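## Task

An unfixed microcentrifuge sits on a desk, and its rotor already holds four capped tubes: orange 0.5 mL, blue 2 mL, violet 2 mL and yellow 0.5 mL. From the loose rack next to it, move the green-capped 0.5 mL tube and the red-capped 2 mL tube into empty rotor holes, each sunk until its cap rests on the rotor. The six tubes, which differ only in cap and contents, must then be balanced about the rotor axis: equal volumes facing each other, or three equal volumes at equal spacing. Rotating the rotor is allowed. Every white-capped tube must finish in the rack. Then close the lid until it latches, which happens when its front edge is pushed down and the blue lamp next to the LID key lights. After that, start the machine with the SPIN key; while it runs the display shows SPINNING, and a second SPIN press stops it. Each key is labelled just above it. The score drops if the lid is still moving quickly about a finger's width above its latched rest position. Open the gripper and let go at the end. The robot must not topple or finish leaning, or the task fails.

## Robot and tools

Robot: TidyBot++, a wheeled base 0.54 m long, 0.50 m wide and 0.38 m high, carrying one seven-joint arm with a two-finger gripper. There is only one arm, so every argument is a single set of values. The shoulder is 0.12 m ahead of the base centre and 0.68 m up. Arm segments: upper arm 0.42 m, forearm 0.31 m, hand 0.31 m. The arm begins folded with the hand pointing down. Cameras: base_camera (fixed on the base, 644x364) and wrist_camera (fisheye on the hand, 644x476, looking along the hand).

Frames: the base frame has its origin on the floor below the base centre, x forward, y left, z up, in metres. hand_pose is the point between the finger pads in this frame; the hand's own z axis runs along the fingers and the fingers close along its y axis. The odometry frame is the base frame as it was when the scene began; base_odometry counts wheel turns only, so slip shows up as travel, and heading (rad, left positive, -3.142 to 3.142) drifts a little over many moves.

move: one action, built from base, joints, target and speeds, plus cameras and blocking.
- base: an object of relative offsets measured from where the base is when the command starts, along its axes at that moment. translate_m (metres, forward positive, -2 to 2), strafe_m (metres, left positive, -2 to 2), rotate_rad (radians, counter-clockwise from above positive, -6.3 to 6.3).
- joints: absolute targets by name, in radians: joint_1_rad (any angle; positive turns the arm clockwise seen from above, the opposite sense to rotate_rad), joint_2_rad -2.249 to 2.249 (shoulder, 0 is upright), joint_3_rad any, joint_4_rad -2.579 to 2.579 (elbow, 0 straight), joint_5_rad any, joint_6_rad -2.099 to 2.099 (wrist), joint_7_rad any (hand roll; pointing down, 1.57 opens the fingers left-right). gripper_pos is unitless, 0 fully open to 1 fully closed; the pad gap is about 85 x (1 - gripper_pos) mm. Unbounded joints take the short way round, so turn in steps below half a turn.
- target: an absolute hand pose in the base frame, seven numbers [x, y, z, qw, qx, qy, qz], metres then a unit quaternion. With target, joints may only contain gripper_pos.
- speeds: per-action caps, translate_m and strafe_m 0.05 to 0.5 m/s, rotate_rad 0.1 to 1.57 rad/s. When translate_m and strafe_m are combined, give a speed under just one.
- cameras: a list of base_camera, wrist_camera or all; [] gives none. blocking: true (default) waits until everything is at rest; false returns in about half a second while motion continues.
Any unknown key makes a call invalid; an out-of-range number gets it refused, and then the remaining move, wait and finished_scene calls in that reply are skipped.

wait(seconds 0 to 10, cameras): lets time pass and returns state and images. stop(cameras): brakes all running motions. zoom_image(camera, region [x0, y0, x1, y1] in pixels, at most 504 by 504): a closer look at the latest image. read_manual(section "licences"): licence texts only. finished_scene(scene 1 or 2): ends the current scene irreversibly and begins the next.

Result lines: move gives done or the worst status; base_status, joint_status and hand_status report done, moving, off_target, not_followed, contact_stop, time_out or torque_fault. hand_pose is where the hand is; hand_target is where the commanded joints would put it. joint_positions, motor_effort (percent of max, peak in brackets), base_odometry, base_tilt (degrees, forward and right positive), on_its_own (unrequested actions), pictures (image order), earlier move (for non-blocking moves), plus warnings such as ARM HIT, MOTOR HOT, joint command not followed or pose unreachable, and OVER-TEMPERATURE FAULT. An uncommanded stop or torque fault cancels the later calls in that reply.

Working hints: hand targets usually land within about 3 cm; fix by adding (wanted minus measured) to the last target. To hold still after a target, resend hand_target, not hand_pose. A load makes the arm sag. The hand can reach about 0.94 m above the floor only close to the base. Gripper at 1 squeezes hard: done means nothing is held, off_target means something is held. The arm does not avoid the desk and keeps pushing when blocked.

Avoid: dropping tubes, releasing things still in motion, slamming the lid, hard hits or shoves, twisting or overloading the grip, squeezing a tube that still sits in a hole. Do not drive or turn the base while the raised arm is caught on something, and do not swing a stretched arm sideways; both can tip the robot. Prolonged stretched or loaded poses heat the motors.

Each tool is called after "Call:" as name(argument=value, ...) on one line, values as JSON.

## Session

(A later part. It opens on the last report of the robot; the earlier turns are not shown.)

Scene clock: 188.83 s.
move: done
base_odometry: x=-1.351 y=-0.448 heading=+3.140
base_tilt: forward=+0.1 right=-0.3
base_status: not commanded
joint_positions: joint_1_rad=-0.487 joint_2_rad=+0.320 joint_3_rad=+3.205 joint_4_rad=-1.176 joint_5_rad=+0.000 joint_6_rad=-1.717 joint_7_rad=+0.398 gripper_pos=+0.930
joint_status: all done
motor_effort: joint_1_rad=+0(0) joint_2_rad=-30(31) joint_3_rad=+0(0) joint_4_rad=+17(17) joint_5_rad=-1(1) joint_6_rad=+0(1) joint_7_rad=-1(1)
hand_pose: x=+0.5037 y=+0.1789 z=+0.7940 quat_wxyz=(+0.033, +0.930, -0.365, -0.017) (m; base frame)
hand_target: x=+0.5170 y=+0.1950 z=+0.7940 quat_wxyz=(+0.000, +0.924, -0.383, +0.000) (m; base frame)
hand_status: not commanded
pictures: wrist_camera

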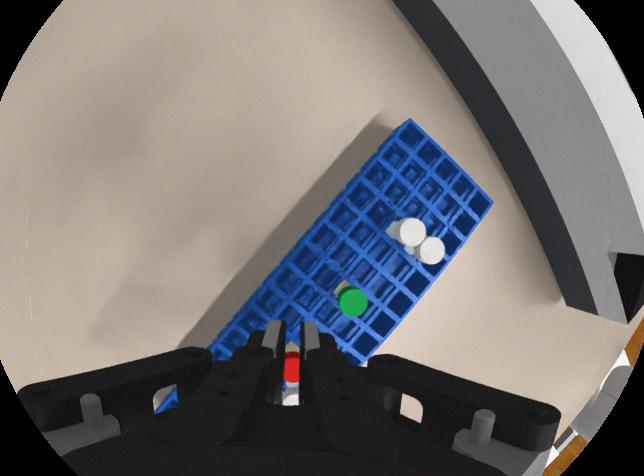

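Call:
move(joints={"gripper_pos": 0.65}, cameras=[])

Call:
move(target=[0.517, 0.195, 0.782, 0.0, 0.924, -0.383, 0.0], cameras=["wrist_camera"])

Call:
zoom_image(camera="wrist_camera", region=[200, 240, 400, 400])

Scene clock: 196.57 s.
move: done
base_odometry: x=-1.351 y=-0.448 heading=+3.140
base_tilt: forward=+0.1 right=-0.3
base_status: not commanded
joint_positions: joint_1_rad=-0.487 joint_2_rad=+0.320 joint_3_rad=+3.205 joint_4_rad=-1.176 joint_5_rad=+0.000 joint_6_rad=-1.716 joint_7_rad=+0.398 gripper_pos=+0.650
joint_status: all done
motor_effort: joint_1_rad=+0(1) joint_2_rad=-30(31) joint_3_rad=+0(0) joint_4_rad=+16(17) joint_5_rad=-1(1) joint_6_rad=+0(1) joint_7_rad=-1(2)
hand_pose: x=+0.5038 y=+0.1790 z=+0.7940 quat_wxyz=(+0.032, +0.930, -0.365, -0.017) (m; base frame)
hand_target: x=+0.5170 y=+0.1950 z=+0.7940 quat_wxyz=(+0.000, +0.924, -0.383, +0.000) (m; base frame)
hand_status: not commanded
pictures: none
No camera images: "cameras" was empty.

Scene clock: 197.27 s.
move: off_target
base_odometry: x=-1.351 y=-0.448 heading=+3.140
base_tilt: forward=+0.1 right=-0.3
base_status: not commanded
joint_positions: joint_1_rad=-0.487 joint_2_rad=+0.316 joint_3_rad=+3.204 joint_4_rad=-1.219 joint_5_rad=+0.000 joint_6_rad=-1.677 joint_7_rad=+0.398 gripper_pos=+0.650
joint_status: not commanded
motor_effort: joint_1_rad=+0(0) joint_2_rad=-30(31) joint_3_rad=+0(0) joint_4_rad=+17(17) joint_5_rad=-1(1) joint_6_rad=+0(1) joint_7_rad=-1(1)
hand_pose: x=+0.5033 y=+0.1787 z=+0.7823 quat_wxyz=(+0.032, +0.931, -0.364, -0.017) (m; base frame)
hand_target: x=+0.5170 y=+0.1950 z=+0.7820 quat_wxyz=(+0.000, +0.924, -0.383, +0.000) (m; base frame)
hand_status: off_target (0.021 m and 4.7 deg from the pose sent, 0.024 m and 4.8 deg at the start)
pictures: wrist_camera

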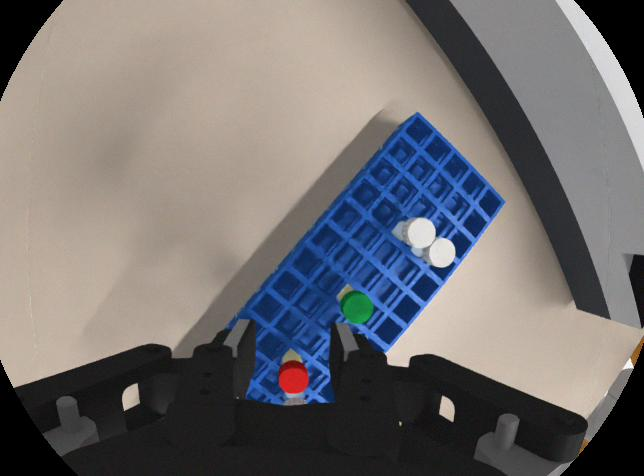

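Scaled by 2.520.

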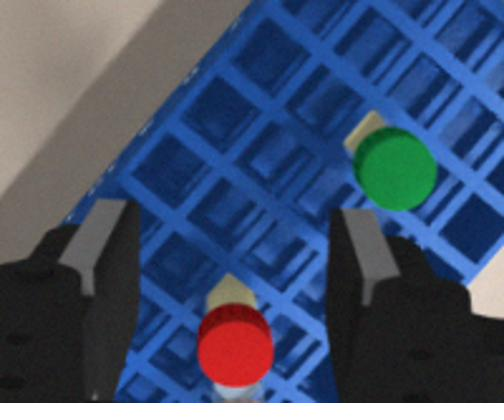

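Call:
move(target=[0.509, 0.203, 0.783, 0.0, 0.924, -0.383, 0.0], cameras=["wrist_camera"])

Call:
zoom_image(camera="wrist_camera", region=[200, 240, 400, 400])

Scene clock: 210.80 s.
move: off_target
base_odometry: x=-1.351 y=-0.448 heading=+3.140
base_tilt: forward=+0.1 right=-0.3
base_status: not commanded
joint_positions: joint_1_rad=-0.495 joint_2_rad=+0.310 joint_3_rad=+3.192 joint_4_rad=-1.226 joint_5_rad=+0.000 joint_6_rad=-1.676 joint_7_rad=+0.368 gripper_pos=+0.650
joint_status: not commanded
motor_effort: joint_1_rad=+0(1) joint_2_rad=-30(31) joint_3_rad=+0(1) joint_4_rad=+16(17) joint_5_rad=-1(1) joint_6_rad=+0(1) joint_7_rad=-1(1)
hand_pose: x=+0.4974 y=+0.1846 z=+0.7826 quat_wxyz=(+0.031, +0.929, -0.369, -0.018) (m; base frame)
hand_target: x=+0.5090 y=+0.2030 z=+0.7830 quat_wxyz=(+0.000, +0.924, -0.383, +0.000) (m; base frame)
hand_status: off_target (0.022 m and 4.5 deg from the pose sent, 0.025 m and 4.7 deg at the start)
pictures: wrist_camera

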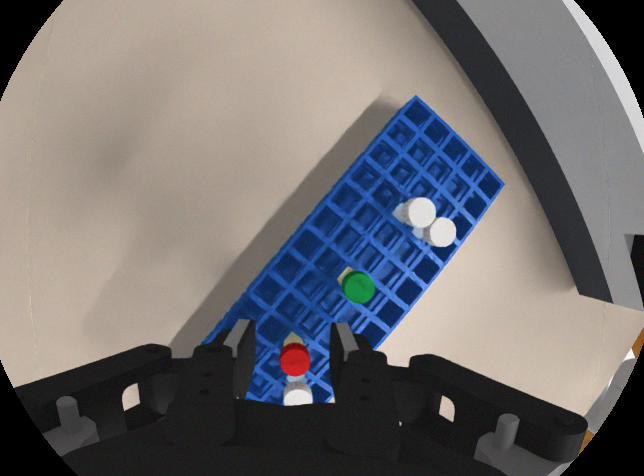

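Scaled by 2.520.

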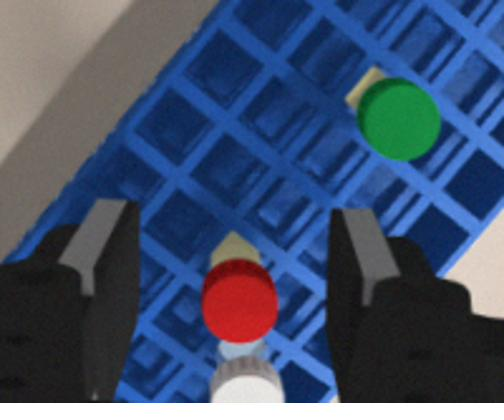

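Call:
move(joints={"gripper_pos": 0.9}, cameras=["wrist_camera"])

Call:
zoom_image(camera="wrist_camera", region=[200, 240, 400, 400])

Scene clock: 215.97 s.
move: done
base_odometry: x=-1.351 y=-0.448 heading=+3.140
base_tilt: forward=+0.0 right=-0.3
base_status: not commanded
joint_positions: joint_1_rad=-0.495 joint_2_rad=+0.310 joint_3_rad=+3.192 joint_4_rad=-1.226 joint_5_rad=+0.000 joint_6_rad=-1.676 joint_7_rad=+0.368 gripper_pos=+0.894
joint_status: all done
motor_effort: joint_1_rad=+0(0) joint_2_rad=-30(30) joint_3_rad=+0(0) joint_4_rad=+16(17) joint_5_rad=-1(1) joint_6_rad=+0(1) joint_7_rad=+0(1)
hand_pose: x=+0.4974 y=+0.1846 z=+0.7828 quat_wxyz=(+0.031, +0.929, -0.369, -0.018) (m; base frame)
hand_target: x=+0.5090 y=+0.2030 z=+0.7830 quat_wxyz=(+0.000, +0.924, -0.383, +0.000) (m; base frame)
hand_status: not commanded
pictures: wrist_camera

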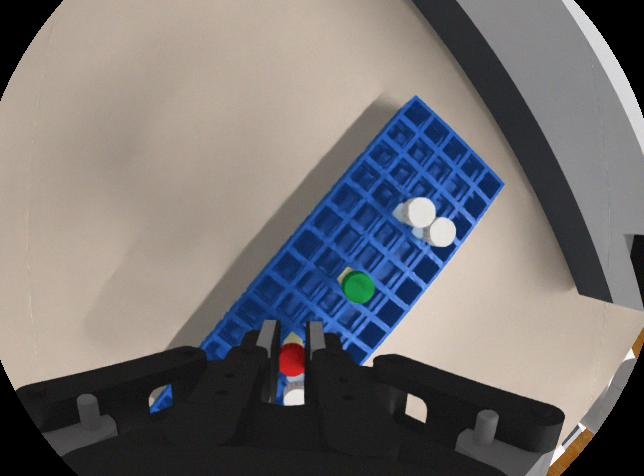

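Scaled by 2.520.

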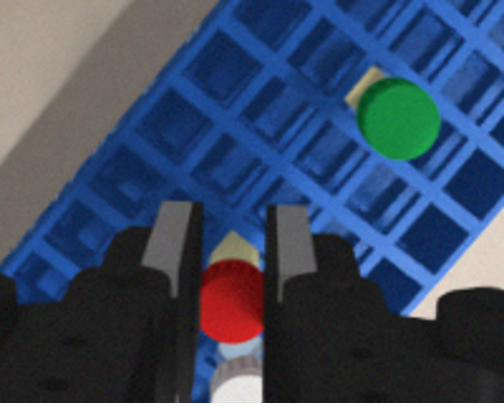

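Call:
move(joints={"gripper_pos": 0.94}, cameras=[])

Call:
move(target=[0.509, 0.203, 0.83, 0.0, 0.924, -0.383, 0.0], cameras=["wrist_camera"])

Call:
move(target=[0.504, 0.203, 0.89, 0.0, 0.924, -0.383, 0.0], cameras=["wrist_camera"])

Call:
zoom_image(camera="wrist_camera", region=[200, 240, 400, 400])

Scene clock: 224.03 s.
move: done
base_odometry: x=-1.351 y=-0.448 heading=+3.140
base_tilt: forward=+0.1 right=-0.3
base_status: not commanded
joint_positions: joint_1_rad=-0.495 joint_2_rad=+0.310 joint_3_rad=+3.192 joint_4_rad=-1.226 joint_5_rad=+0.000 joint_6_rad=-1.676 joint_7_rad=+0.368 gripper_pos=+0.924
joint_status: all done
motor_effort: joint_1_rad=+0(0) joint_2_rad=-29(30) joint_3_rad=+0(0) joint_4_rad=+17(17) joint_5_rad=-1(1) joint_6_rad=+0(1) joint_7_rad=+0(1)
hand_pose: x=+0.4974 y=+0.1845 z=+0.7830 quat_wxyz=(+0.031, +0.929, -0.369, -0.018) (m; base frame)
hand_target: x=+0.5090 y=+0.2030 z=+0.7830 quat_wxyz=(+0.000, +0.924, -0.383, +0.000) (m; base frame)
hand_status: not commanded
pictures: none
No camera images: "cameras" was empty.

Scene clock: 225.13 s.
move: off_target
base_odometry: x=-1.351 y=-0.448 heading=+3.140
base_tilt: forward=+0.0 right=-0.3
base_status: not commanded
joint_positions: joint_1_rad=-0.495 joint_2_rad=+0.310 joint_3_rad=+3.192 joint_4_rad=-1.075 joint_5_rad=+0.000 joint_6_rad=-1.700 joint_7_rad=+0.368 gripper_pos=+0.924
joint_status: not commanded
motor_effort: joint_1_rad=+0(0) joint_2_rad=-30(31) joint_3_rad=+0(0) joint_4_rad=+17(18) joint_5_rad=-1(1) joint_6_rad=+1(2) joint_7_rad=-1(1)
hand_pose: x=+0.5281 y=+0.2001 z=+0.8299 quat_wxyz=(-0.016, +0.929, -0.368, +0.025) (m; base frame)
hand_target: x=+0.5090 y=+0.2030 z=+0.8300 quat_wxyz=(+0.000, +0.924, -0.383, +0.000) (m; base frame)
hand_status: off_target (0.019 m and 3.8 deg from the pose sent, 0.052 m and 4.4 deg at the start)
pictures: wrist_camera

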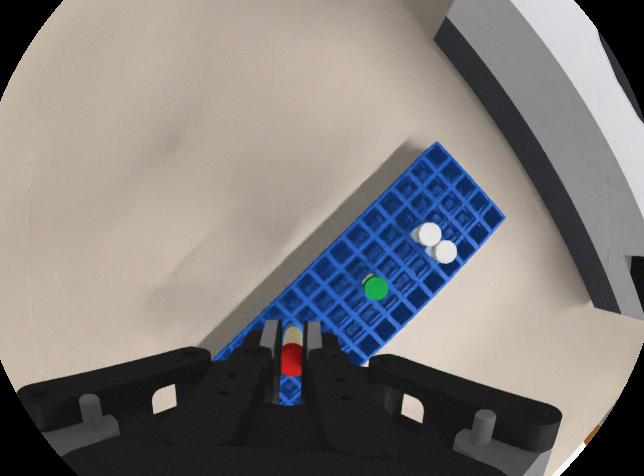

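Scene clock: 226.70 s.
move: off_target
base_odometry: x=-1.351 y=-0.448 heading=+3.140
base_tilt: forward=+0.0 right=-0.3
base_status: not commanded
joint_positions: joint_1_rad=-0.512 joint_2_rad=+0.338 joint_3_rad=+3.217 joint_4_rad=-0.819 joint_5_rad=+0.000 joint_6_rad=-1.906 joint_7_rad=+0.368 gripper_pos=+0.924
joint_status: not commanded
motor_effort: joint_1_rad=+0(1) joint_2_rad=-30(31) joint_3_rad=+0(0) joint_4_rad=+15(18) joint_5_rad=-1(1) joint_6_rad=+1(2) joint_7_rad=-1(1)
hand_pose: x=+0.5253 y=+0.1991 z=+0.8946 quat_wxyz=(-0.020, +0.928, -0.371, +0.036) (m; base frame)
hand_target: x=+0.5040 y=+0.2030 z=+0.8900 quat_wxyz=(+0.000, +0.924, -0.383, +0.000) (m; base frame)
hand_status: off_target (0.022 m and 4.9 deg from the pose sent, 0.065 m and 3.8 deg at the start)
pictures: wrist_camera

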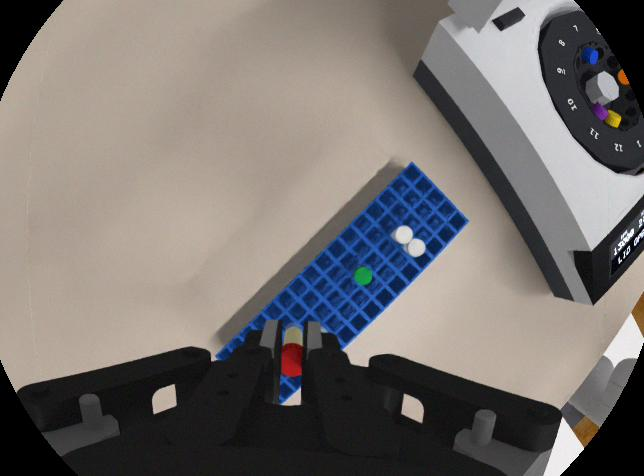

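Scaled by 2.520.

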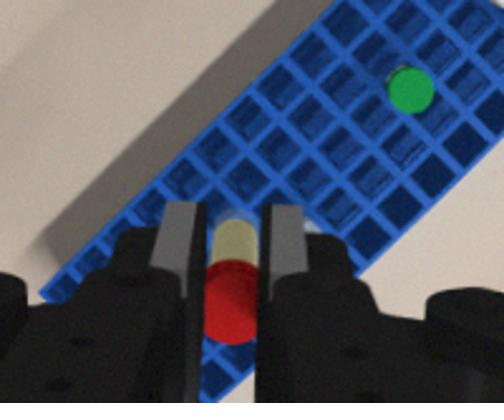

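Call:
move(target=[0.45, 0.05, 0.93, 0.0, 1.0, 0.0, 0.0], cameras=[])

Call:
move(target=[0.45, -0.09, 0.92, 0.0, 1.0, 0.0, 0.0], cameras=["wrist_camera"])

Call:
zoom_image(camera="wrist_camera", region=[180, 170, 400, 390])

Scene clock: 255.20 s.
move: off_target
base_odometry: x=-1.351 y=-0.448 heading=+3.140
base_tilt: forward=+0.0 right=-0.3
base_status: not commanded
joint_positions: joint_1_rad=-0.143 joint_2_rad=+0.133 joint_3_rad=+3.134 joint_4_rad=-0.959 joint_5_rad=+0.000 joint_6_rad=-1.968 joint_7_rad=+1.365 gripper_pos=+0.924
joint_status: not commanded
motor_effort: joint_1_rad=+0(2) joint_2_rad=-22(32) joint_3_rad=+0(1) joint_4_rad=+15(17) joint_5_rad=-1(2) joint_6_rad=+2(2) joint_7_rad=-1(1)
hand_pose: x=+0.4747 y=+0.0551 z=+0.9334 quat_wxyz=(-0.007, +0.999, -0.028, +0.040) (m; base frame)
hand_target: x=+0.4500 y=+0.0500 z=+0.9300 quat_wxyz=(+0.000, +1.000, +0.000, +0.000) (m; base frame)
hand_status: off_target (0.025 m and 5.6 deg from the pose sent, 0.171 m and 43.8 deg at the start)
pictures: none
No camera images: "cameras" was empty.

Scene clock: 256.93 s.
move: off_target
base_odometry: x=-1.351 y=-0.448 heading=+3.140
base_tilt: forward=+0.0 right=-0.3
base_status: not commanded
joint_positions: joint_1_rad=+0.157 joint_2_rad=+0.133 joint_3_rad=+3.262 joint_4_rad=-0.988 joint_5_rad=+0.000 joint_6_rad=-1.968 joint_7_rad=+1.804 gripper_pos=+0.924
joint_status: not commanded
motor_effort: joint_1_rad=+0(2) joint_2_rad=-22(23) joint_3_rad=+0(1) joint_4_rad=+15(16) joint_5_rad=-1(2) joint_6_rad=+1(2) joint_7_rad=-1(1)
hand_pose: x=+0.4632 y=-0.0921 z=+0.9247 quat_wxyz=(+0.015, +0.999, -0.021, +0.024) (m; base frame)
hand_target: x=+0.4500 y=-0.0900 z=+0.9200 quat_wxyz=(+0.000, +1.000, +0.000, +0.000) (m; base frame)
hand_status: off_target (0.014 m and 4.0 deg from the pose sent, 0.148 m and 5.6 deg at the start)
pictures: wrist_camera

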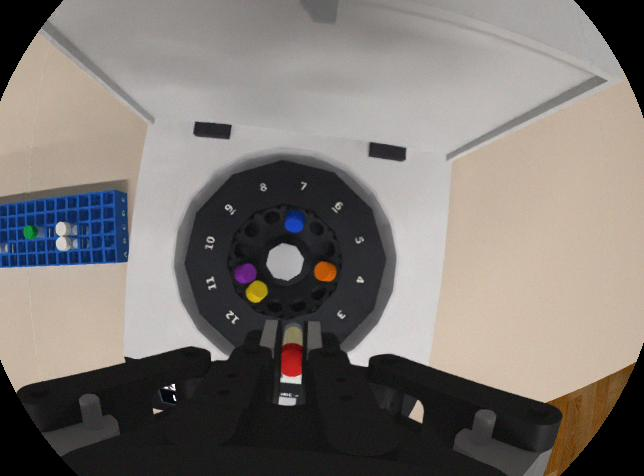

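Scaled by 2.291.

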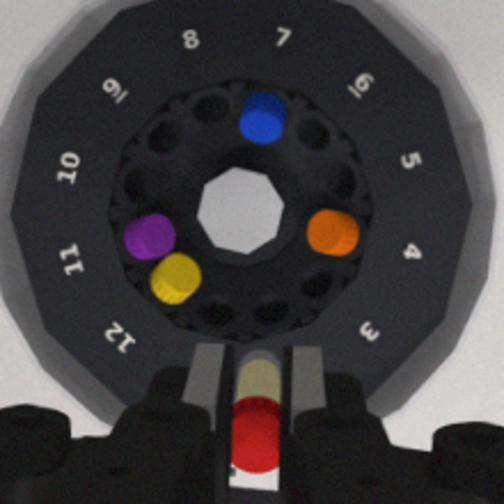

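Call:
move(target=[0.474, -0.107, 0.90, 0.0, 1.0, 0.0, 0.0], cameras=["wrist_camera"])

Call:
zoom_image(camera="wrist_camera", region=[180, 200, 400, 420])

Scene clock: 267.60 s.
move: off_target
base_odometry: x=-1.351 y=-0.448 heading=+3.140
base_tilt: forward=+0.1 right=-0.3
base_status: not commanded
joint_positions: joint_1_rad=+0.194 joint_2_rad=+0.179 joint_3_rad=+3.262 joint_4_rad=-0.999 joint_5_rad=+0.000 joint_6_rad=-1.968 joint_7_rad=+1.838 gripper_pos=+0.924
joint_status: not commanded
motor_effort: joint_1_rad=+0(1) joint_2_rad=-24(26) joint_3_rad=+0(1) joint_4_rad=+15(16) joint_5_rad=-1(1) joint_6_rad=+0(2) joint_7_rad=+0(1)
hand_pose: x=+0.4681 y=-0.1065 z=+0.9049 quat_wxyz=(+0.010, +1.000, -0.023, -0.005) (m; base frame)
hand_target: x=+0.4740 y=-0.1070 z=+0.9000 quat_wxyz=(+0.000, +1.000, +0.000, +0.000) (m; base frame)
hand_status: off_target (0.008 m and 2.9 deg from the pose sent, 0.031 m and 4.0 deg at the start)
pictures: wrist_camera

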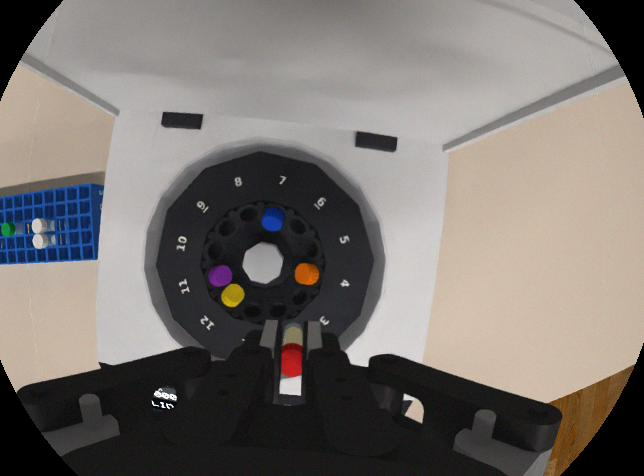

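Scaled by 2.291.

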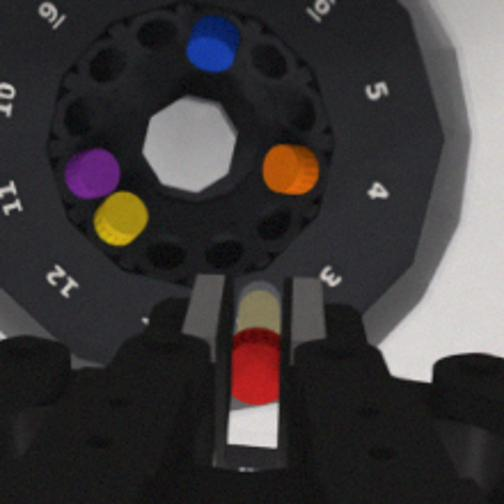

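Call:
move(target=[0.490, -0.109, 0.89, 0.0, 1.0, 0.0, 0.0], cameras=["wrist_camera"])

Call:
zoom_image(camera="wrist_camera", region=[180, 200, 400, 420])

Scene clock: 273.63 s.
move: off_target
base_odometry: x=-1.351 y=-0.448 heading=+3.140
base_tilt: forward=+0.1 right=-0.3
base_status: not commanded
joint_positions: joint_1_rad=+0.196 joint_2_rad=+0.208 joint_3_rad=+3.262 joint_4_rad=-0.999 joint_5_rad=+0.000 joint_6_rad=-1.968 joint_7_rad=+1.838 gripper_pos=+0.924
joint_status: not commanded
motor_effort: joint_1_rad=+0(0) joint_2_rad=-25(27) joint_3_rad=+0(0) joint_4_rad=+15(16) joint_5_rad=-1(1) joint_6_rad=+1(1) joint_7_rad=-1(1)
hand_pose: x=+0.4742 y=-0.1082 z=+0.8942 quat_wxyz=(+0.007, +1.000, -0.023, -0.019) (m; base frame)
hand_target: x=+0.4900 y=-0.1090 z=+0.8900 quat_wxyz=(+0.000, +1.000, +0.000, +0.000) (m; base frame)
hand_status: off_target (0.016 m and 3.6 deg from the pose sent, 0.027 m and 2.9 deg at the start)
pictures: wrist_camera

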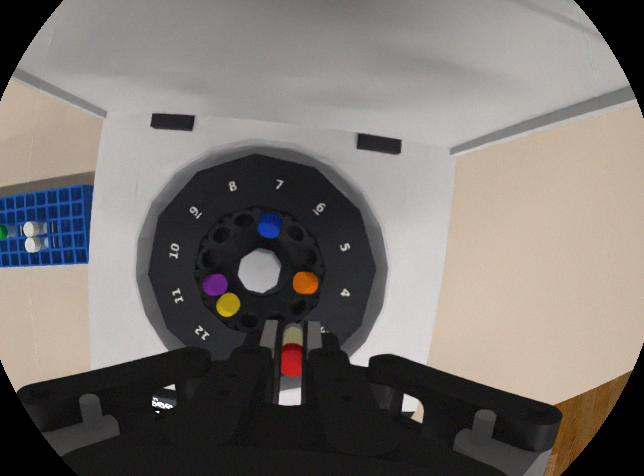

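Scaled by 2.291.

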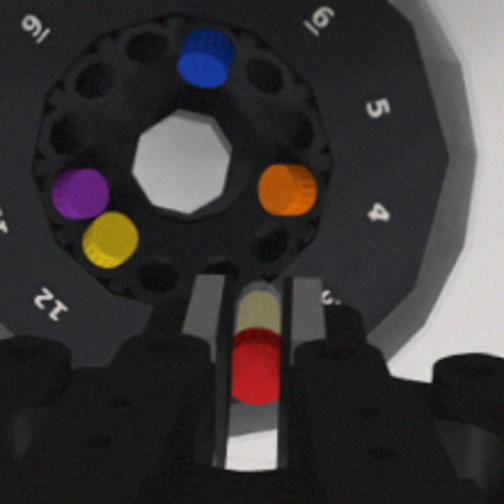

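Call:
move(target=[0.503, -0.109, 0.87, 0.0, 1.0, 0.0, 0.0], cameras=["wrist_camera"])

Call:
zoom_image(camera="wrist_camera", region=[180, 200, 400, 420])

Scene clock: 278.17 s.
move: off_target
base_odometry: x=-1.351 y=-0.448 heading=+3.140
base_tilt: forward=+0.1 right=-0.3
base_status: not commanded
joint_positions: joint_1_rad=+0.196 joint_2_rad=+0.223 joint_3_rad=+3.262 joint_4_rad=-1.040 joint_5_rad=+0.000 joint_6_rad=-1.926 joint_7_rad=+1.838 gripper_pos=+0.924
joint_status: not commanded
motor_effort: joint_1_rad=+0(0) joint_2_rad=-26(27) joint_3_rad=+0(0) joint_4_rad=+16(17) joint_5_rad=-1(1) joint_6_rad=+0(1) joint_7_rad=-1(1)
hand_pose: x=+0.4813 y=-0.1104 z=+0.8765 quat_wxyz=(+0.006, +0.999, -0.023, -0.026) (m; base frame)
hand_target: x=+0.5030 y=-0.1090 z=+0.8700 quat_wxyz=(+0.000, +1.000, +0.000, +0.000) (m; base frame)
hand_status: off_target (0.023 m and 4.1 deg from the pose sent, 0.038 m and 3.6 deg at the start)
pictures: wrist_camera

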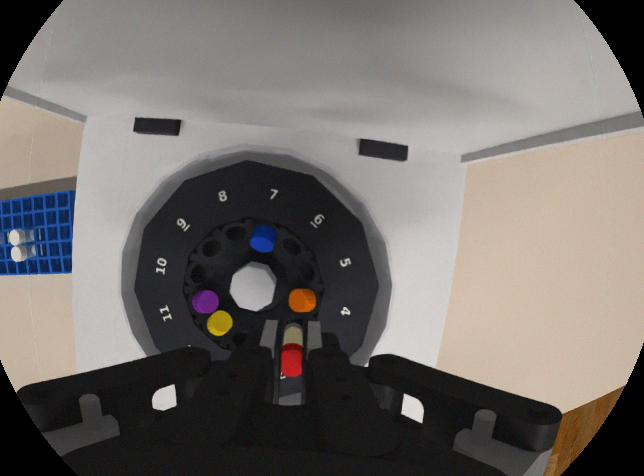

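Scaled by 2.291.

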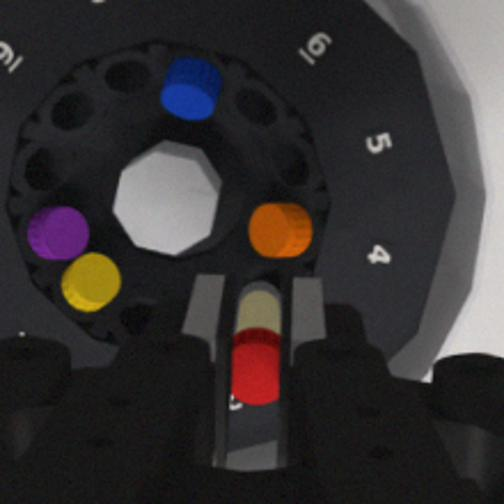

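Call:
move(target=[0.503, -0.112, 0.863, 0.0, 1.0, 0.0, 0.0], cameras=[])

Call:
move(target=[0.520, -0.115, 0.863, 0.0, 1.0, 0.0, 0.0], cameras=["wrist_camera"])

Call:
zoom_image(camera="wrist_camera", region=[180, 200, 400, 420])

Scene clock: 284.50 s.
move: off_target
base_odometry: x=-1.351 y=-0.448 heading=+3.140
base_tilt: forward=+0.1 right=-0.3
base_status: not commanded
joint_positions: joint_1_rad=+0.196 joint_2_rad=+0.223 joint_3_rad=+3.261 joint_4_rad=-1.066 joint_5_rad=+0.000 joint_6_rad=-1.905 joint_7_rad=+1.838 gripper_pos=+0.924
joint_status: not commanded
motor_effort: joint_1_rad=+1(1) joint_2_rad=-26(27) joint_3_rad=+0(1) joint_4_rad=+15(16) joint_5_rad=+0(1) joint_6_rad=+0(1) joint_7_rad=-1(1)
hand_pose: x=+0.4823 y=-0.1108 z=+0.8687 quat_wxyz=(+0.006, +0.999, -0.023, -0.028) (m; base frame)
hand_target: x=+0.5030 y=-0.1120 z=+0.8630 quat_wxyz=(+0.000, +1.000, +0.000, +0.000) (m; base frame)
hand_status: off_target (0.021 m and 4.2 deg from the pose sent, 0.026 m and 4.1 deg at the start)
pictures: none
No camera images: "cameras" was empty.

Scene clock: 285.33 s.
move: off_target
base_odometry: x=-1.351 y=-0.448 heading=+3.140
base_tilt: forward=+0.0 right=-0.3
base_status: not commanded
joint_positions: joint_1_rad=+0.204 joint_2_rad=+0.263 joint_3_rad=+3.252 joint_4_rad=-1.022 joint_5_rad=+0.000 joint_6_rad=-1.905 joint_7_rad=+1.838 gripper_pos=+0.924
joint_status: not commanded
motor_effort: joint_1_rad=+0(1) joint_2_rad=-27(28) joint_3_rad=+0(1) joint_4_rad=+16(17) joint_5_rad=-1(1) joint_6_rad=+0(2) joint_7_rad=-1(1)
hand_pose: x=+0.4988 y=-0.1151 z=+0.8661 quat_wxyz=(+0.007, +0.999, -0.022, -0.026) (m; base frame)
hand_target: x=+0.5200 y=-0.1150 z=+0.8630 quat_wxyz=(+0.000, +1.000, +0.000, +0.000) (m; base frame)
hand_status: off_target (0.021 m and 4.0 deg from the pose sent, 0.038 m and 4.2 deg at the start)
pictures: wrist_camera

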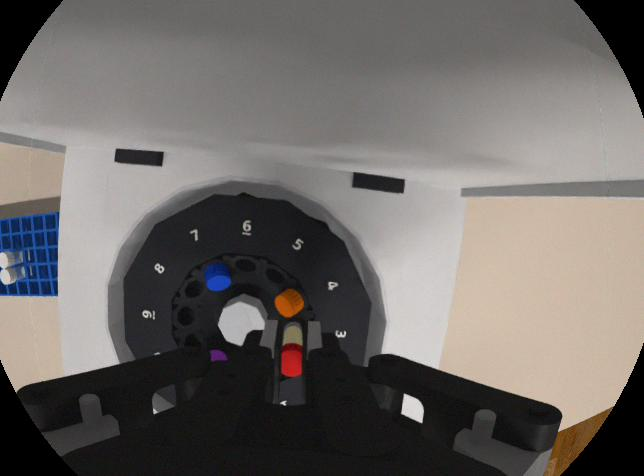

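Scaled by 2.291.

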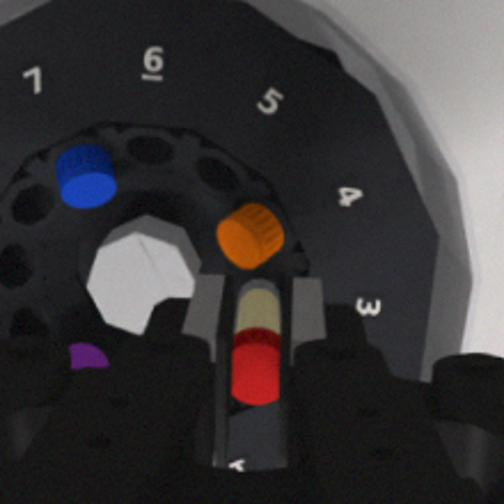

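Call:
move(target=[0.537, -0.109, 0.862, 0.0, 1.0, 0.0, 0.0], cameras=["wrist_camera"])

Call:
move(target=[0.547, -0.094, 0.863, 0.0, 1.0, 0.0, 0.0], cameras=["wrist_camera"])

Scene clock: 291.73 s.
move: off_target
base_odometry: x=-1.351 y=-0.448 heading=+3.140
base_tilt: forward=+0.1 right=-0.3
base_status: not commanded
joint_positions: joint_1_rad=+0.204 joint_2_rad=+0.301 joint_3_rad=+3.238 joint_4_rad=-0.971 joint_5_rad=+0.000 joint_6_rad=-1.905 joint_7_rad=+1.838 gripper_pos=+0.924
joint_status: not commanded
motor_effort: joint_1_rad=+0(2) joint_2_rad=-28(30) joint_3_rad=+0(1) joint_4_rad=+16(16) joint_5_rad=-1(2) joint_6_rad=+1(2) joint_7_rad=-1(1)
hand_pose: x=+0.5178 y=-0.1149 z=+0.8652 quat_wxyz=(+0.009, +1.000, -0.015, -0.020) (m; base frame)
hand_target: x=+0.5370 y=-0.1090 z=+0.8620 quat_wxyz=(+0.000, +1.000, +0.000, +0.000) (m; base frame)
hand_status: off_target (0.020 m and 3.1 deg from the pose sent, 0.039 m and 4.0 deg at the start)
pictures: wrist_camera

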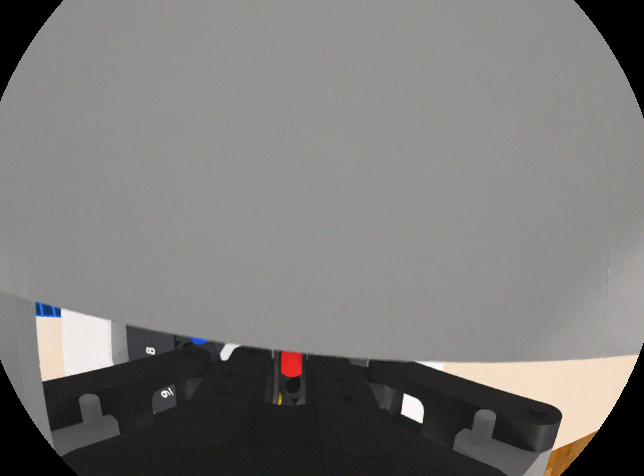

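Scene clock: 292.53 s.
move: off_target
base_odometry: x=-1.351 y=-0.448 heading=+3.140
base_tilt: forward=+0.0 right=-0.3
base_status: not commanded
joint_positions: joint_1_rad=+0.198 joint_2_rad=+0.305 joint_3_rad=+3.235 joint_4_rad=-0.951 joint_5_rad=+0.000 joint_6_rad=-1.911 joint_7_rad=+1.832 gripper_pos=+0.924
joint_status: not commanded
motor_effort: joint_1_rad=-3(4) joint_2_rad=-25(29) joint_3_rad=-2(3) joint_4_rad=+18(19) joint_5_rad=-4(4) joint_6_rad=+6(7) joint_7_rad=-1(1)
hand_pose: x=+0.5221 y=-0.1122 z=+0.8692 quat_wxyz=(+0.010, +1.000, -0.013, -0.016) (m; base frame)
hand_target: x=+0.5470 y=-0.0940 z=+0.8630 quat_wxyz=(+0.000, +1.000, +0.000, +0.000) (m; base frame)
hand_status: off_target (0.031 m and 2.6 deg from the pose sent, 0.036 m and 3.1 deg at the start)
pictures: wrist_camera

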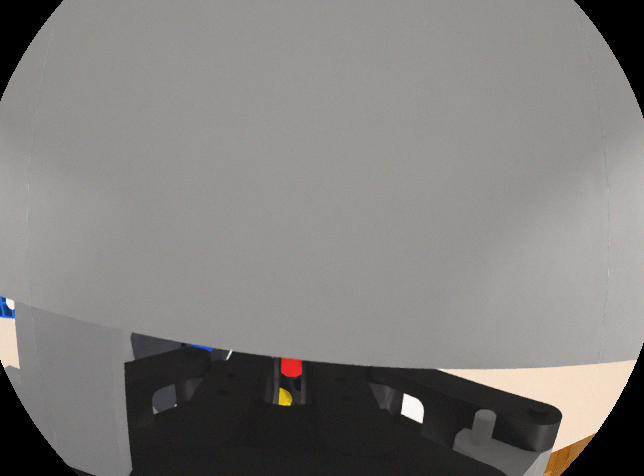

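Call:
zoom_image(camera="wrist_camera", region=[0, 230, 500, 476])

Scaled by 1.008.

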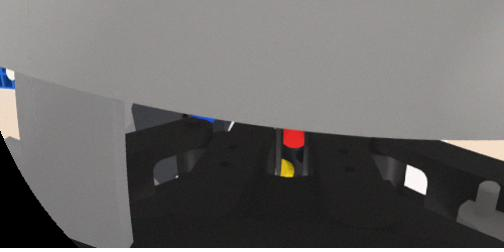

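Call:
move(target=[0.525, -0.107, 0.870, 0.0, 1.0, 0.0, 0.0], cameras=["wrist_camera"])

Scene clock: 323.83 s.
move: off_target
base_odometry: x=-1.351 y=-0.448 heading=+3.140
base_tilt: forward=+0.0 right=-0.3
base_status: not commanded
joint_positions: joint_1_rad=+0.198 joint_2_rad=+0.298 joint_3_rad=+3.235 joint_4_rad=-0.963 joint_5_rad=+0.000 joint_6_rad=-1.909 joint_7_rad=+1.834 gripper_pos=+0.924
joint_status: not commanded
motor_effort: joint_1_rad=+0(4) joint_2_rad=-29(29) joint_3_rad=+0(2) joint_4_rad=+16(19) joint_5_rad=-1(4) joint_6_rad=+0(6) joint_7_rad=-1(1)
hand_pose: x=+0.5187 y=-0.1115 z=+0.8690 quat_wxyz=(+0.010, +1.000, -0.012, -0.016) (m; base frame)
hand_target: x=+0.5250 y=-0.1070 z=+0.8700 quat_wxyz=(+0.000, +1.000, +0.000, +0.000) (m; base frame)
hand_status: off_target (0.008 m and 2.6 deg from the pose sent, 0.006 m and 2.6 deg at the start)
pictures: wrist_camera

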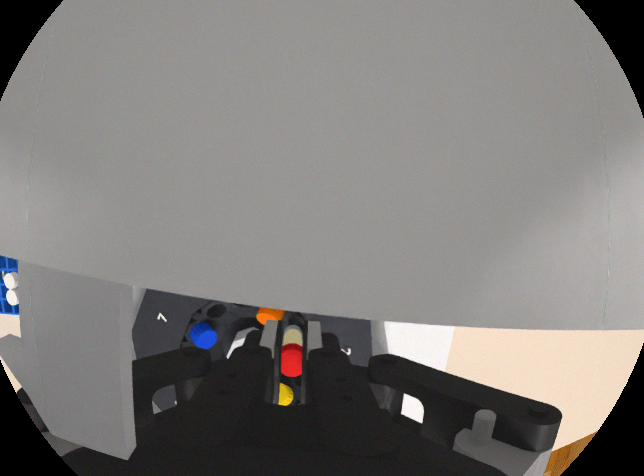

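Call:
move(target=[0.510, -0.107, 0.880, 0.0, 1.0, 0.0, 0.0], cameras=["wrist_camera"])

Scene clock: 327.13 s.
move: off_target
base_odometry: x=-1.351 y=-0.448 heading=+3.140
base_tilt: forward=+0.1 right=-0.3
base_status: not commanded
joint_positions: joint_1_rad=+0.198 joint_2_rad=+0.262 joint_3_rad=+3.236 joint_4_rad=-0.972 joint_5_rad=+0.000 joint_6_rad=-1.909 joint_7_rad=+1.834 gripper_pos=+0.924
joint_status: not commanded
motor_effort: joint_1_rad=+0(1) joint_2_rad=-27(31) joint_3_rad=+0(0) joint_4_rad=+16(16) joint_5_rad=-1(1) joint_6_rad=+1(1) joint_7_rad=-1(1)
hand_pose: x=+0.5101 y=-0.1100 z=+0.8808 quat_wxyz=(+0.012, +1.000, -0.013, -0.004) (m; base frame)
hand_target: x=+0.5100 y=-0.1070 z=+0.8800 quat_wxyz=(+0.000, +1.000, +0.000, +0.000) (m; base frame)
hand_status: off_target (0.003 m and 2.1 deg from the pose sent, 0.015 m and 2.6 deg at the start)
pictures: wrist_camera

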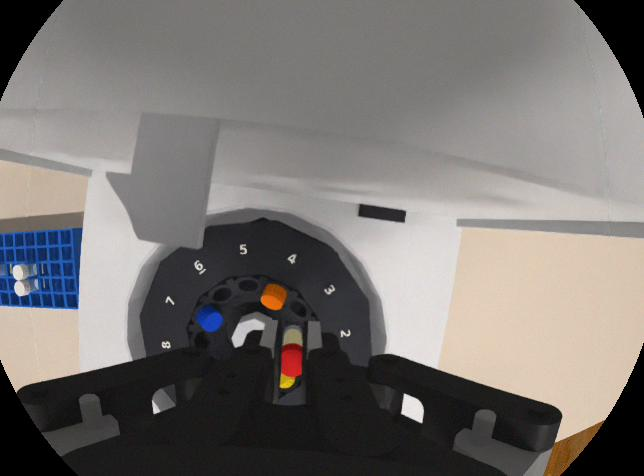

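Call:
move(target=[0.46, -0.06, 0.92, 0.177, 0.820, -0.427, 0.340], cameras=["wrist_camera"])

Call:
zoom_image(camera="wrist_camera", region=[180, 200, 400, 420])

Scene clock: 340.40 s.
move: off_target
base_odometry: x=-1.351 y=-0.448 heading=+3.140
base_tilt: forward=+0.1 right=-0.3
base_status: not commanded
joint_positions: joint_1_rad=+0.166 joint_2_rad=-0.166 joint_3_rad=+2.648 joint_4_rad=-1.566 joint_5_rad=+0.606 joint_6_rad=-1.571 joint_7_rad=+0.337 gripper_pos=+0.924
joint_status: not commanded
motor_effort: joint_1_rad=+0(1) joint_2_rad=-11(29) joint_3_rad=+1(2) joint_4_rad=+17(18) joint_5_rad=+4(5) joint_6_rad=+2(3) joint_7_rad=-1(1)
hand_pose: x=+0.4369 y=-0.0603 z=+0.9047 quat_wxyz=(+0.187, +0.835, -0.431, +0.287) (m; base frame)
hand_target: x=+0.4600 y=-0.0600 z=+0.9200 quat_wxyz=(+0.177, +0.819, -0.427, +0.340) (m; base frame)
hand_status: off_target (0.028 m and 6.4 deg from the pose sent, 0.081 m and 68.7 deg at the start)
pictures: wrist_camera

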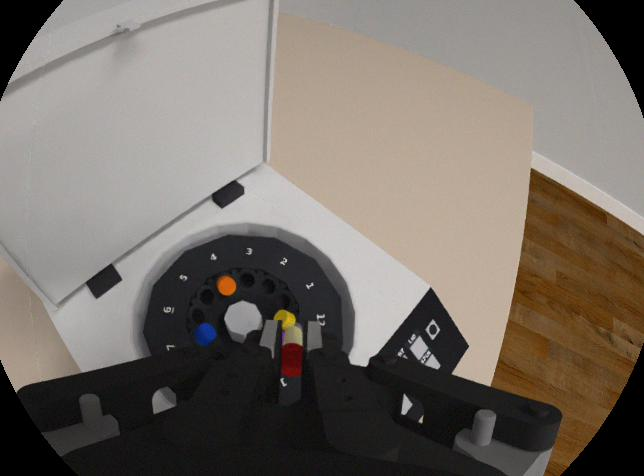

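Scaled by 2.291.

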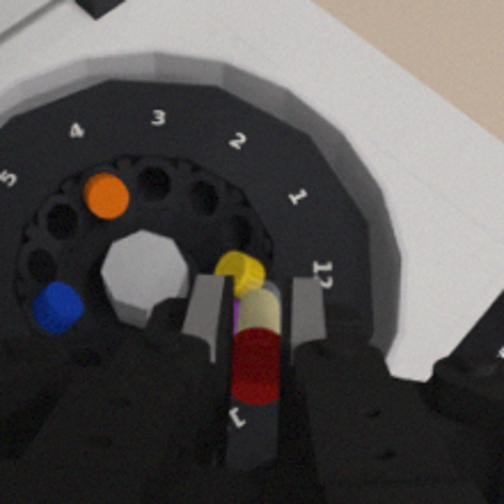

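Call:
move(target=[0.497, -0.067, 0.922, 0.192, 0.807, -0.420, 0.368], cameras=["wrist_camera"])

Call:
zoom_image(camera="wrist_camera", region=[180, 200, 400, 420])

Scene clock: 354.70 s.
move: off_target
base_odometry: x=-1.351 y=-0.448 heading=+3.140
base_tilt: forward=+0.0 right=-0.3
base_status: not commanded
joint_positions: joint_1_rad=-0.047 joint_2_rad=-0.101 joint_3_rad=+2.772 joint_4_rad=-1.567 joint_5_rad=+0.738 joint_6_rad=-1.555 joint_7_rad=+0.244 gripper_pos=+0.924
joint_status: not commanded
motor_effort: joint_1_rad=+0(1) joint_2_rad=-14(16) joint_3_rad=+0(1) joint_4_rad=+17(18) joint_5_rad=+5(5) joint_6_rad=+1(3) joint_7_rad=-1(1)
hand_pose: x=+0.4708 y=-0.0630 z=+0.9096 quat_wxyz=(+0.202, +0.824, -0.420, +0.323) (m; base frame)
hand_target: x=+0.4970 y=-0.0670 z=+0.9220 quat_wxyz=(+0.192, +0.807, -0.420, +0.368) (m; base frame)
hand_status: off_target (0.029 m and 5.6 deg from the pose sent, 0.063 m and 9.9 deg at the start)
pictures: wrist_camera

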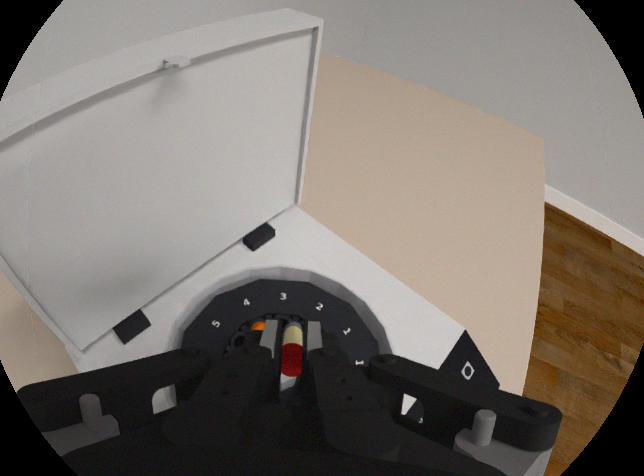

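Scaled by 2.291.

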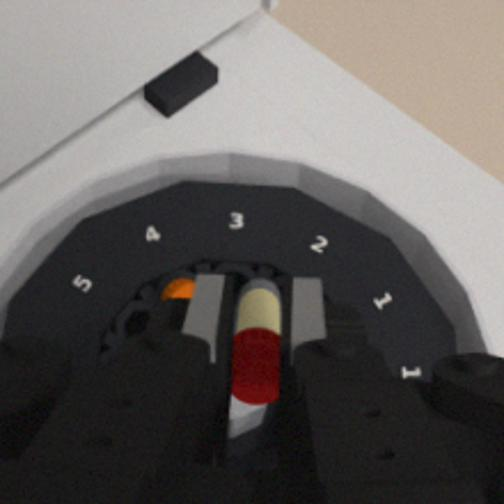

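Call:
move(target=[0.513, -0.083, 0.897, 0.192, 0.807, -0.420, 0.368], cameras=["wrist_camera"])

Call:
zoom_image(camera="wrist_camera", region=[220, 240, 360, 380])

Scene clock: 364.27 s.
move: off_target
base_odometry: x=-1.351 y=-0.448 heading=+3.140
base_tilt: forward=+0.1 right=-0.3
base_status: not commanded
joint_positions: joint_1_rad=-0.062 joint_2_rad=-0.082 joint_3_rad=+2.845 joint_4_rad=-1.634 joint_5_rad=+0.753 joint_6_rad=-1.458 joint_7_rad=+0.219 gripper_pos=+0.924
joint_status: not commanded
motor_effort: joint_1_rad=+0(1) joint_2_rad=-16(17) joint_3_rad=+0(1) joint_4_rad=+18(18) joint_5_rad=+5(5) joint_6_rad=+2(2) joint_7_rad=-1(1)
hand_pose: x=+0.4873 y=-0.0811 z=+0.8853 quat_wxyz=(+0.204, +0.821, -0.423, +0.324) (m; base frame)
hand_target: x=+0.5130 y=-0.0830 z=+0.8970 quat_wxyz=(+0.192, +0.807, -0.420, +0.368) (m; base frame)
hand_status: off_target (0.028 m and 5.4 deg from the pose sent, 0.048 m and 5.6 deg at the start)
pictures: wrist_camera

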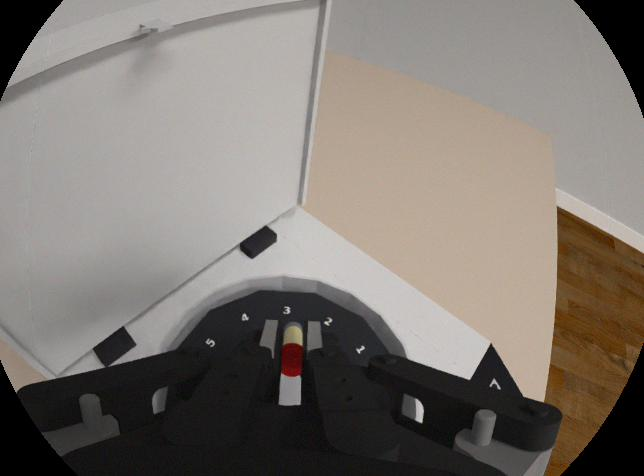

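Scaled by 3.600.

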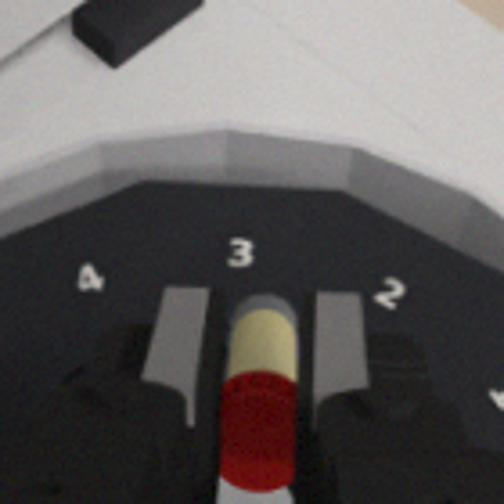

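Call:
move(target=[0.515, -0.074, 0.890, 0.192, 0.807, -0.420, 0.368], cameras=["wrist_camera"])

Call:
zoom_image(camera="wrist_camera", region=[220, 240, 360, 380])

Scene clock: 376.77 s.
move: off_target
base_odometry: x=-1.351 y=-0.448 heading=+3.140
base_tilt: forward=+0.0 right=-0.3
base_status: not commanded
joint_positions: joint_1_rad=-0.100 joint_2_rad=-0.073 joint_3_rad=+2.847 joint_4_rad=-1.642 joint_5_rad=+0.766 joint_6_rad=-1.457 joint_7_rad=+0.176 gripper_pos=+0.924
joint_status: not commanded
motor_effort: joint_1_rad=+0(1) joint_2_rad=-16(17) joint_3_rad=+0(1) joint_4_rad=+18(18) joint_5_rad=+5(6) joint_6_rad=+1(2) joint_7_rad=-1(1)
hand_pose: x=+0.4916 y=-0.0707 z=+0.8822 quat_wxyz=(+0.199, +0.820, -0.423, +0.331) (m; base frame)
hand_target: x=+0.5150 y=-0.0740 z=+0.8900 quat_wxyz=(+0.192, +0.807, -0.420, +0.368) (m; base frame)
hand_status: off_target (0.025 m and 4.6 deg from the pose sent, 0.029 m and 5.4 deg at the start)
pictures: wrist_camera

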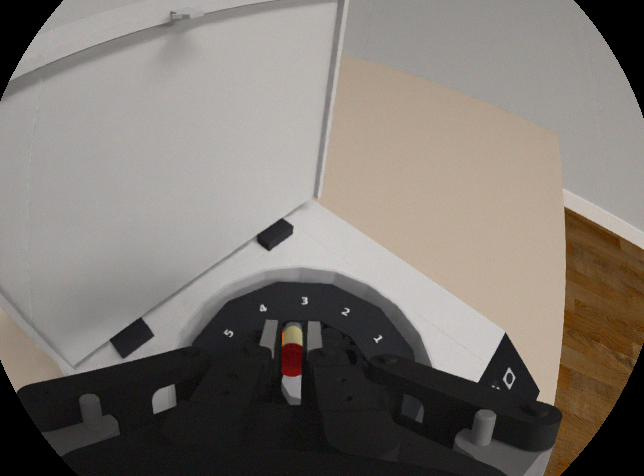

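Scaled by 3.600.

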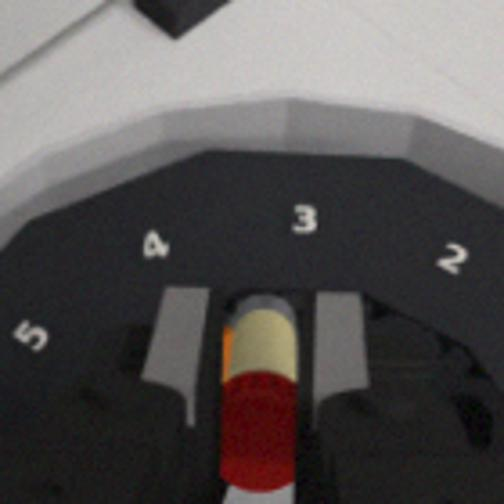

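Call:
move(target=[0.508, -0.076, 0.886, 0.192, 0.807, -0.420, 0.368], cameras=["wrist_camera"])

Call:
zoom_image(camera="wrist_camera", region=[220, 240, 360, 380])

Scene clock: 383.40 s.
move: off_target
base_odometry: x=-1.351 y=-0.448 heading=+3.140
base_tilt: forward=+0.0 right=-0.3
base_status: not commanded
joint_positions: joint_1_rad=-0.084 joint_2_rad=-0.076 joint_3_rad=+2.835 joint_4_rad=-1.672 joint_5_rad=+0.766 joint_6_rad=-1.450 joint_7_rad=+0.175 gripper_pos=+0.924
joint_status: not commanded
motor_effort: joint_1_rad=+0(0) joint_2_rad=-17(17) joint_3_rad=+0(0) joint_4_rad=+17(18) joint_5_rad=+5(5) joint_6_rad=+1(2) joint_7_rad=-1(1)
hand_pose: x=+0.4862 y=-0.0740 z=+0.8730 quat_wxyz=(+0.207, +0.822, -0.419, +0.325) (m; base frame)
hand_target: x=+0.5080 y=-0.0760 z=+0.8860 quat_wxyz=(+0.192, +0.807, -0.420, +0.368) (m; base frame)
hand_status: off_target (0.025 m and 5.5 deg from the pose sent, 0.018 m and 4.6 deg at the start)
pictures: wrist_camera

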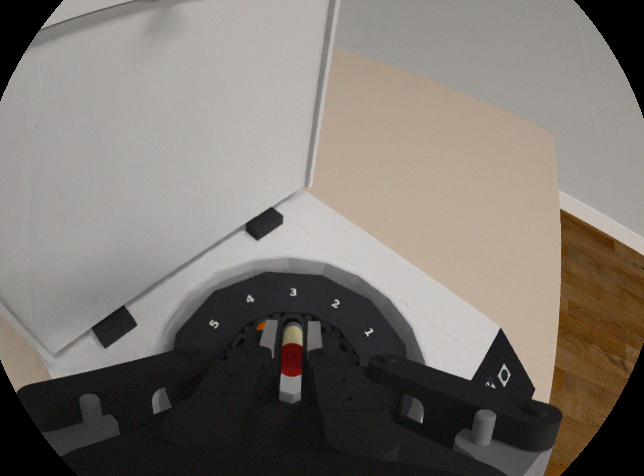

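Scaled by 3.600.

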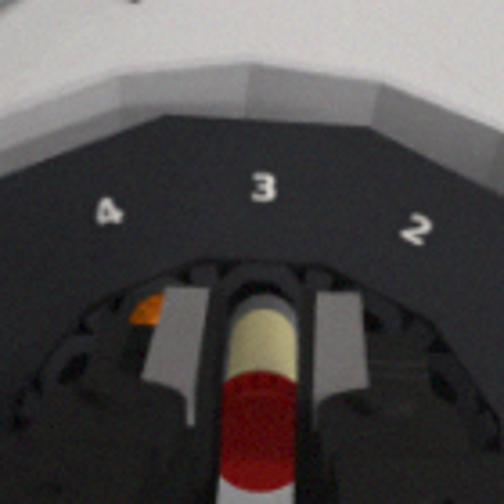

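Call:
move(target=[0.5145, -0.087, 0.872, 0.192, 0.807, -0.420, 0.368], cameras=["wrist_camera"])

Call:
zoom_image(camera="wrist_camera", region=[220, 240, 360, 380])

Scene clock: 388.00 s.
move: off_target
base_odometry: x=-1.351 y=-0.448 heading=+3.140
base_tilt: forward=+0.0 right=-0.3
base_status: not commanded
joint_positions: joint_1_rad=-0.083 joint_2_rad=-0.080 joint_3_rad=+2.853 joint_4_rad=-1.712 joint_5_rad=+0.769 joint_6_rad=-1.390 joint_7_rad=+0.167 gripper_pos=+0.924
joint_status: not commanded
motor_effort: joint_1_rad=+0(2) joint_2_rad=-15(17) joint_3_rad=+0(2) joint_4_rad=+17(18) joint_5_rad=+5(5) joint_6_rad=+2(4) joint_7_rad=-1(1)
hand_pose: x=+0.4922 y=-0.0771 z=+0.8620 quat_wxyz=(+0.200, +0.824, -0.414, +0.330) (m; base frame)
hand_target: x=+0.5145 y=-0.0870 z=+0.8720 quat_wxyz=(+0.192, +0.807, -0.420, +0.368) (m; base frame)
hand_status: off_target (0.026 m and 4.9 deg from the pose sent, 0.031 m and 5.5 deg at the start)
pictures: wrist_camera

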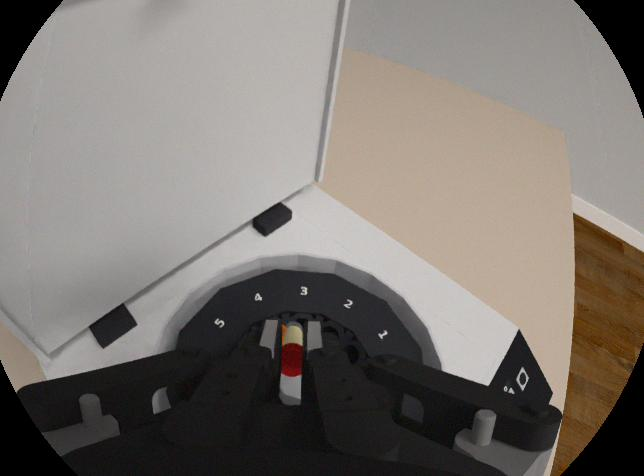

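Scaled by 3.600.

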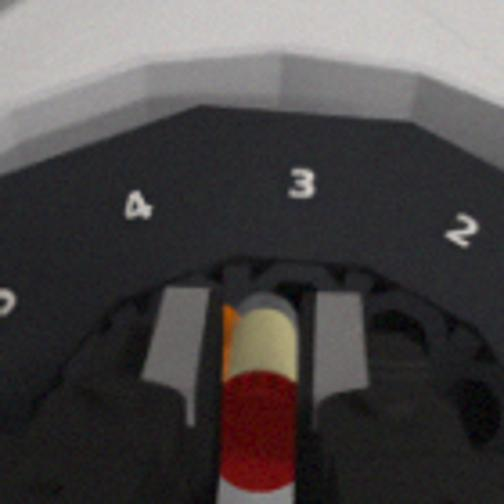

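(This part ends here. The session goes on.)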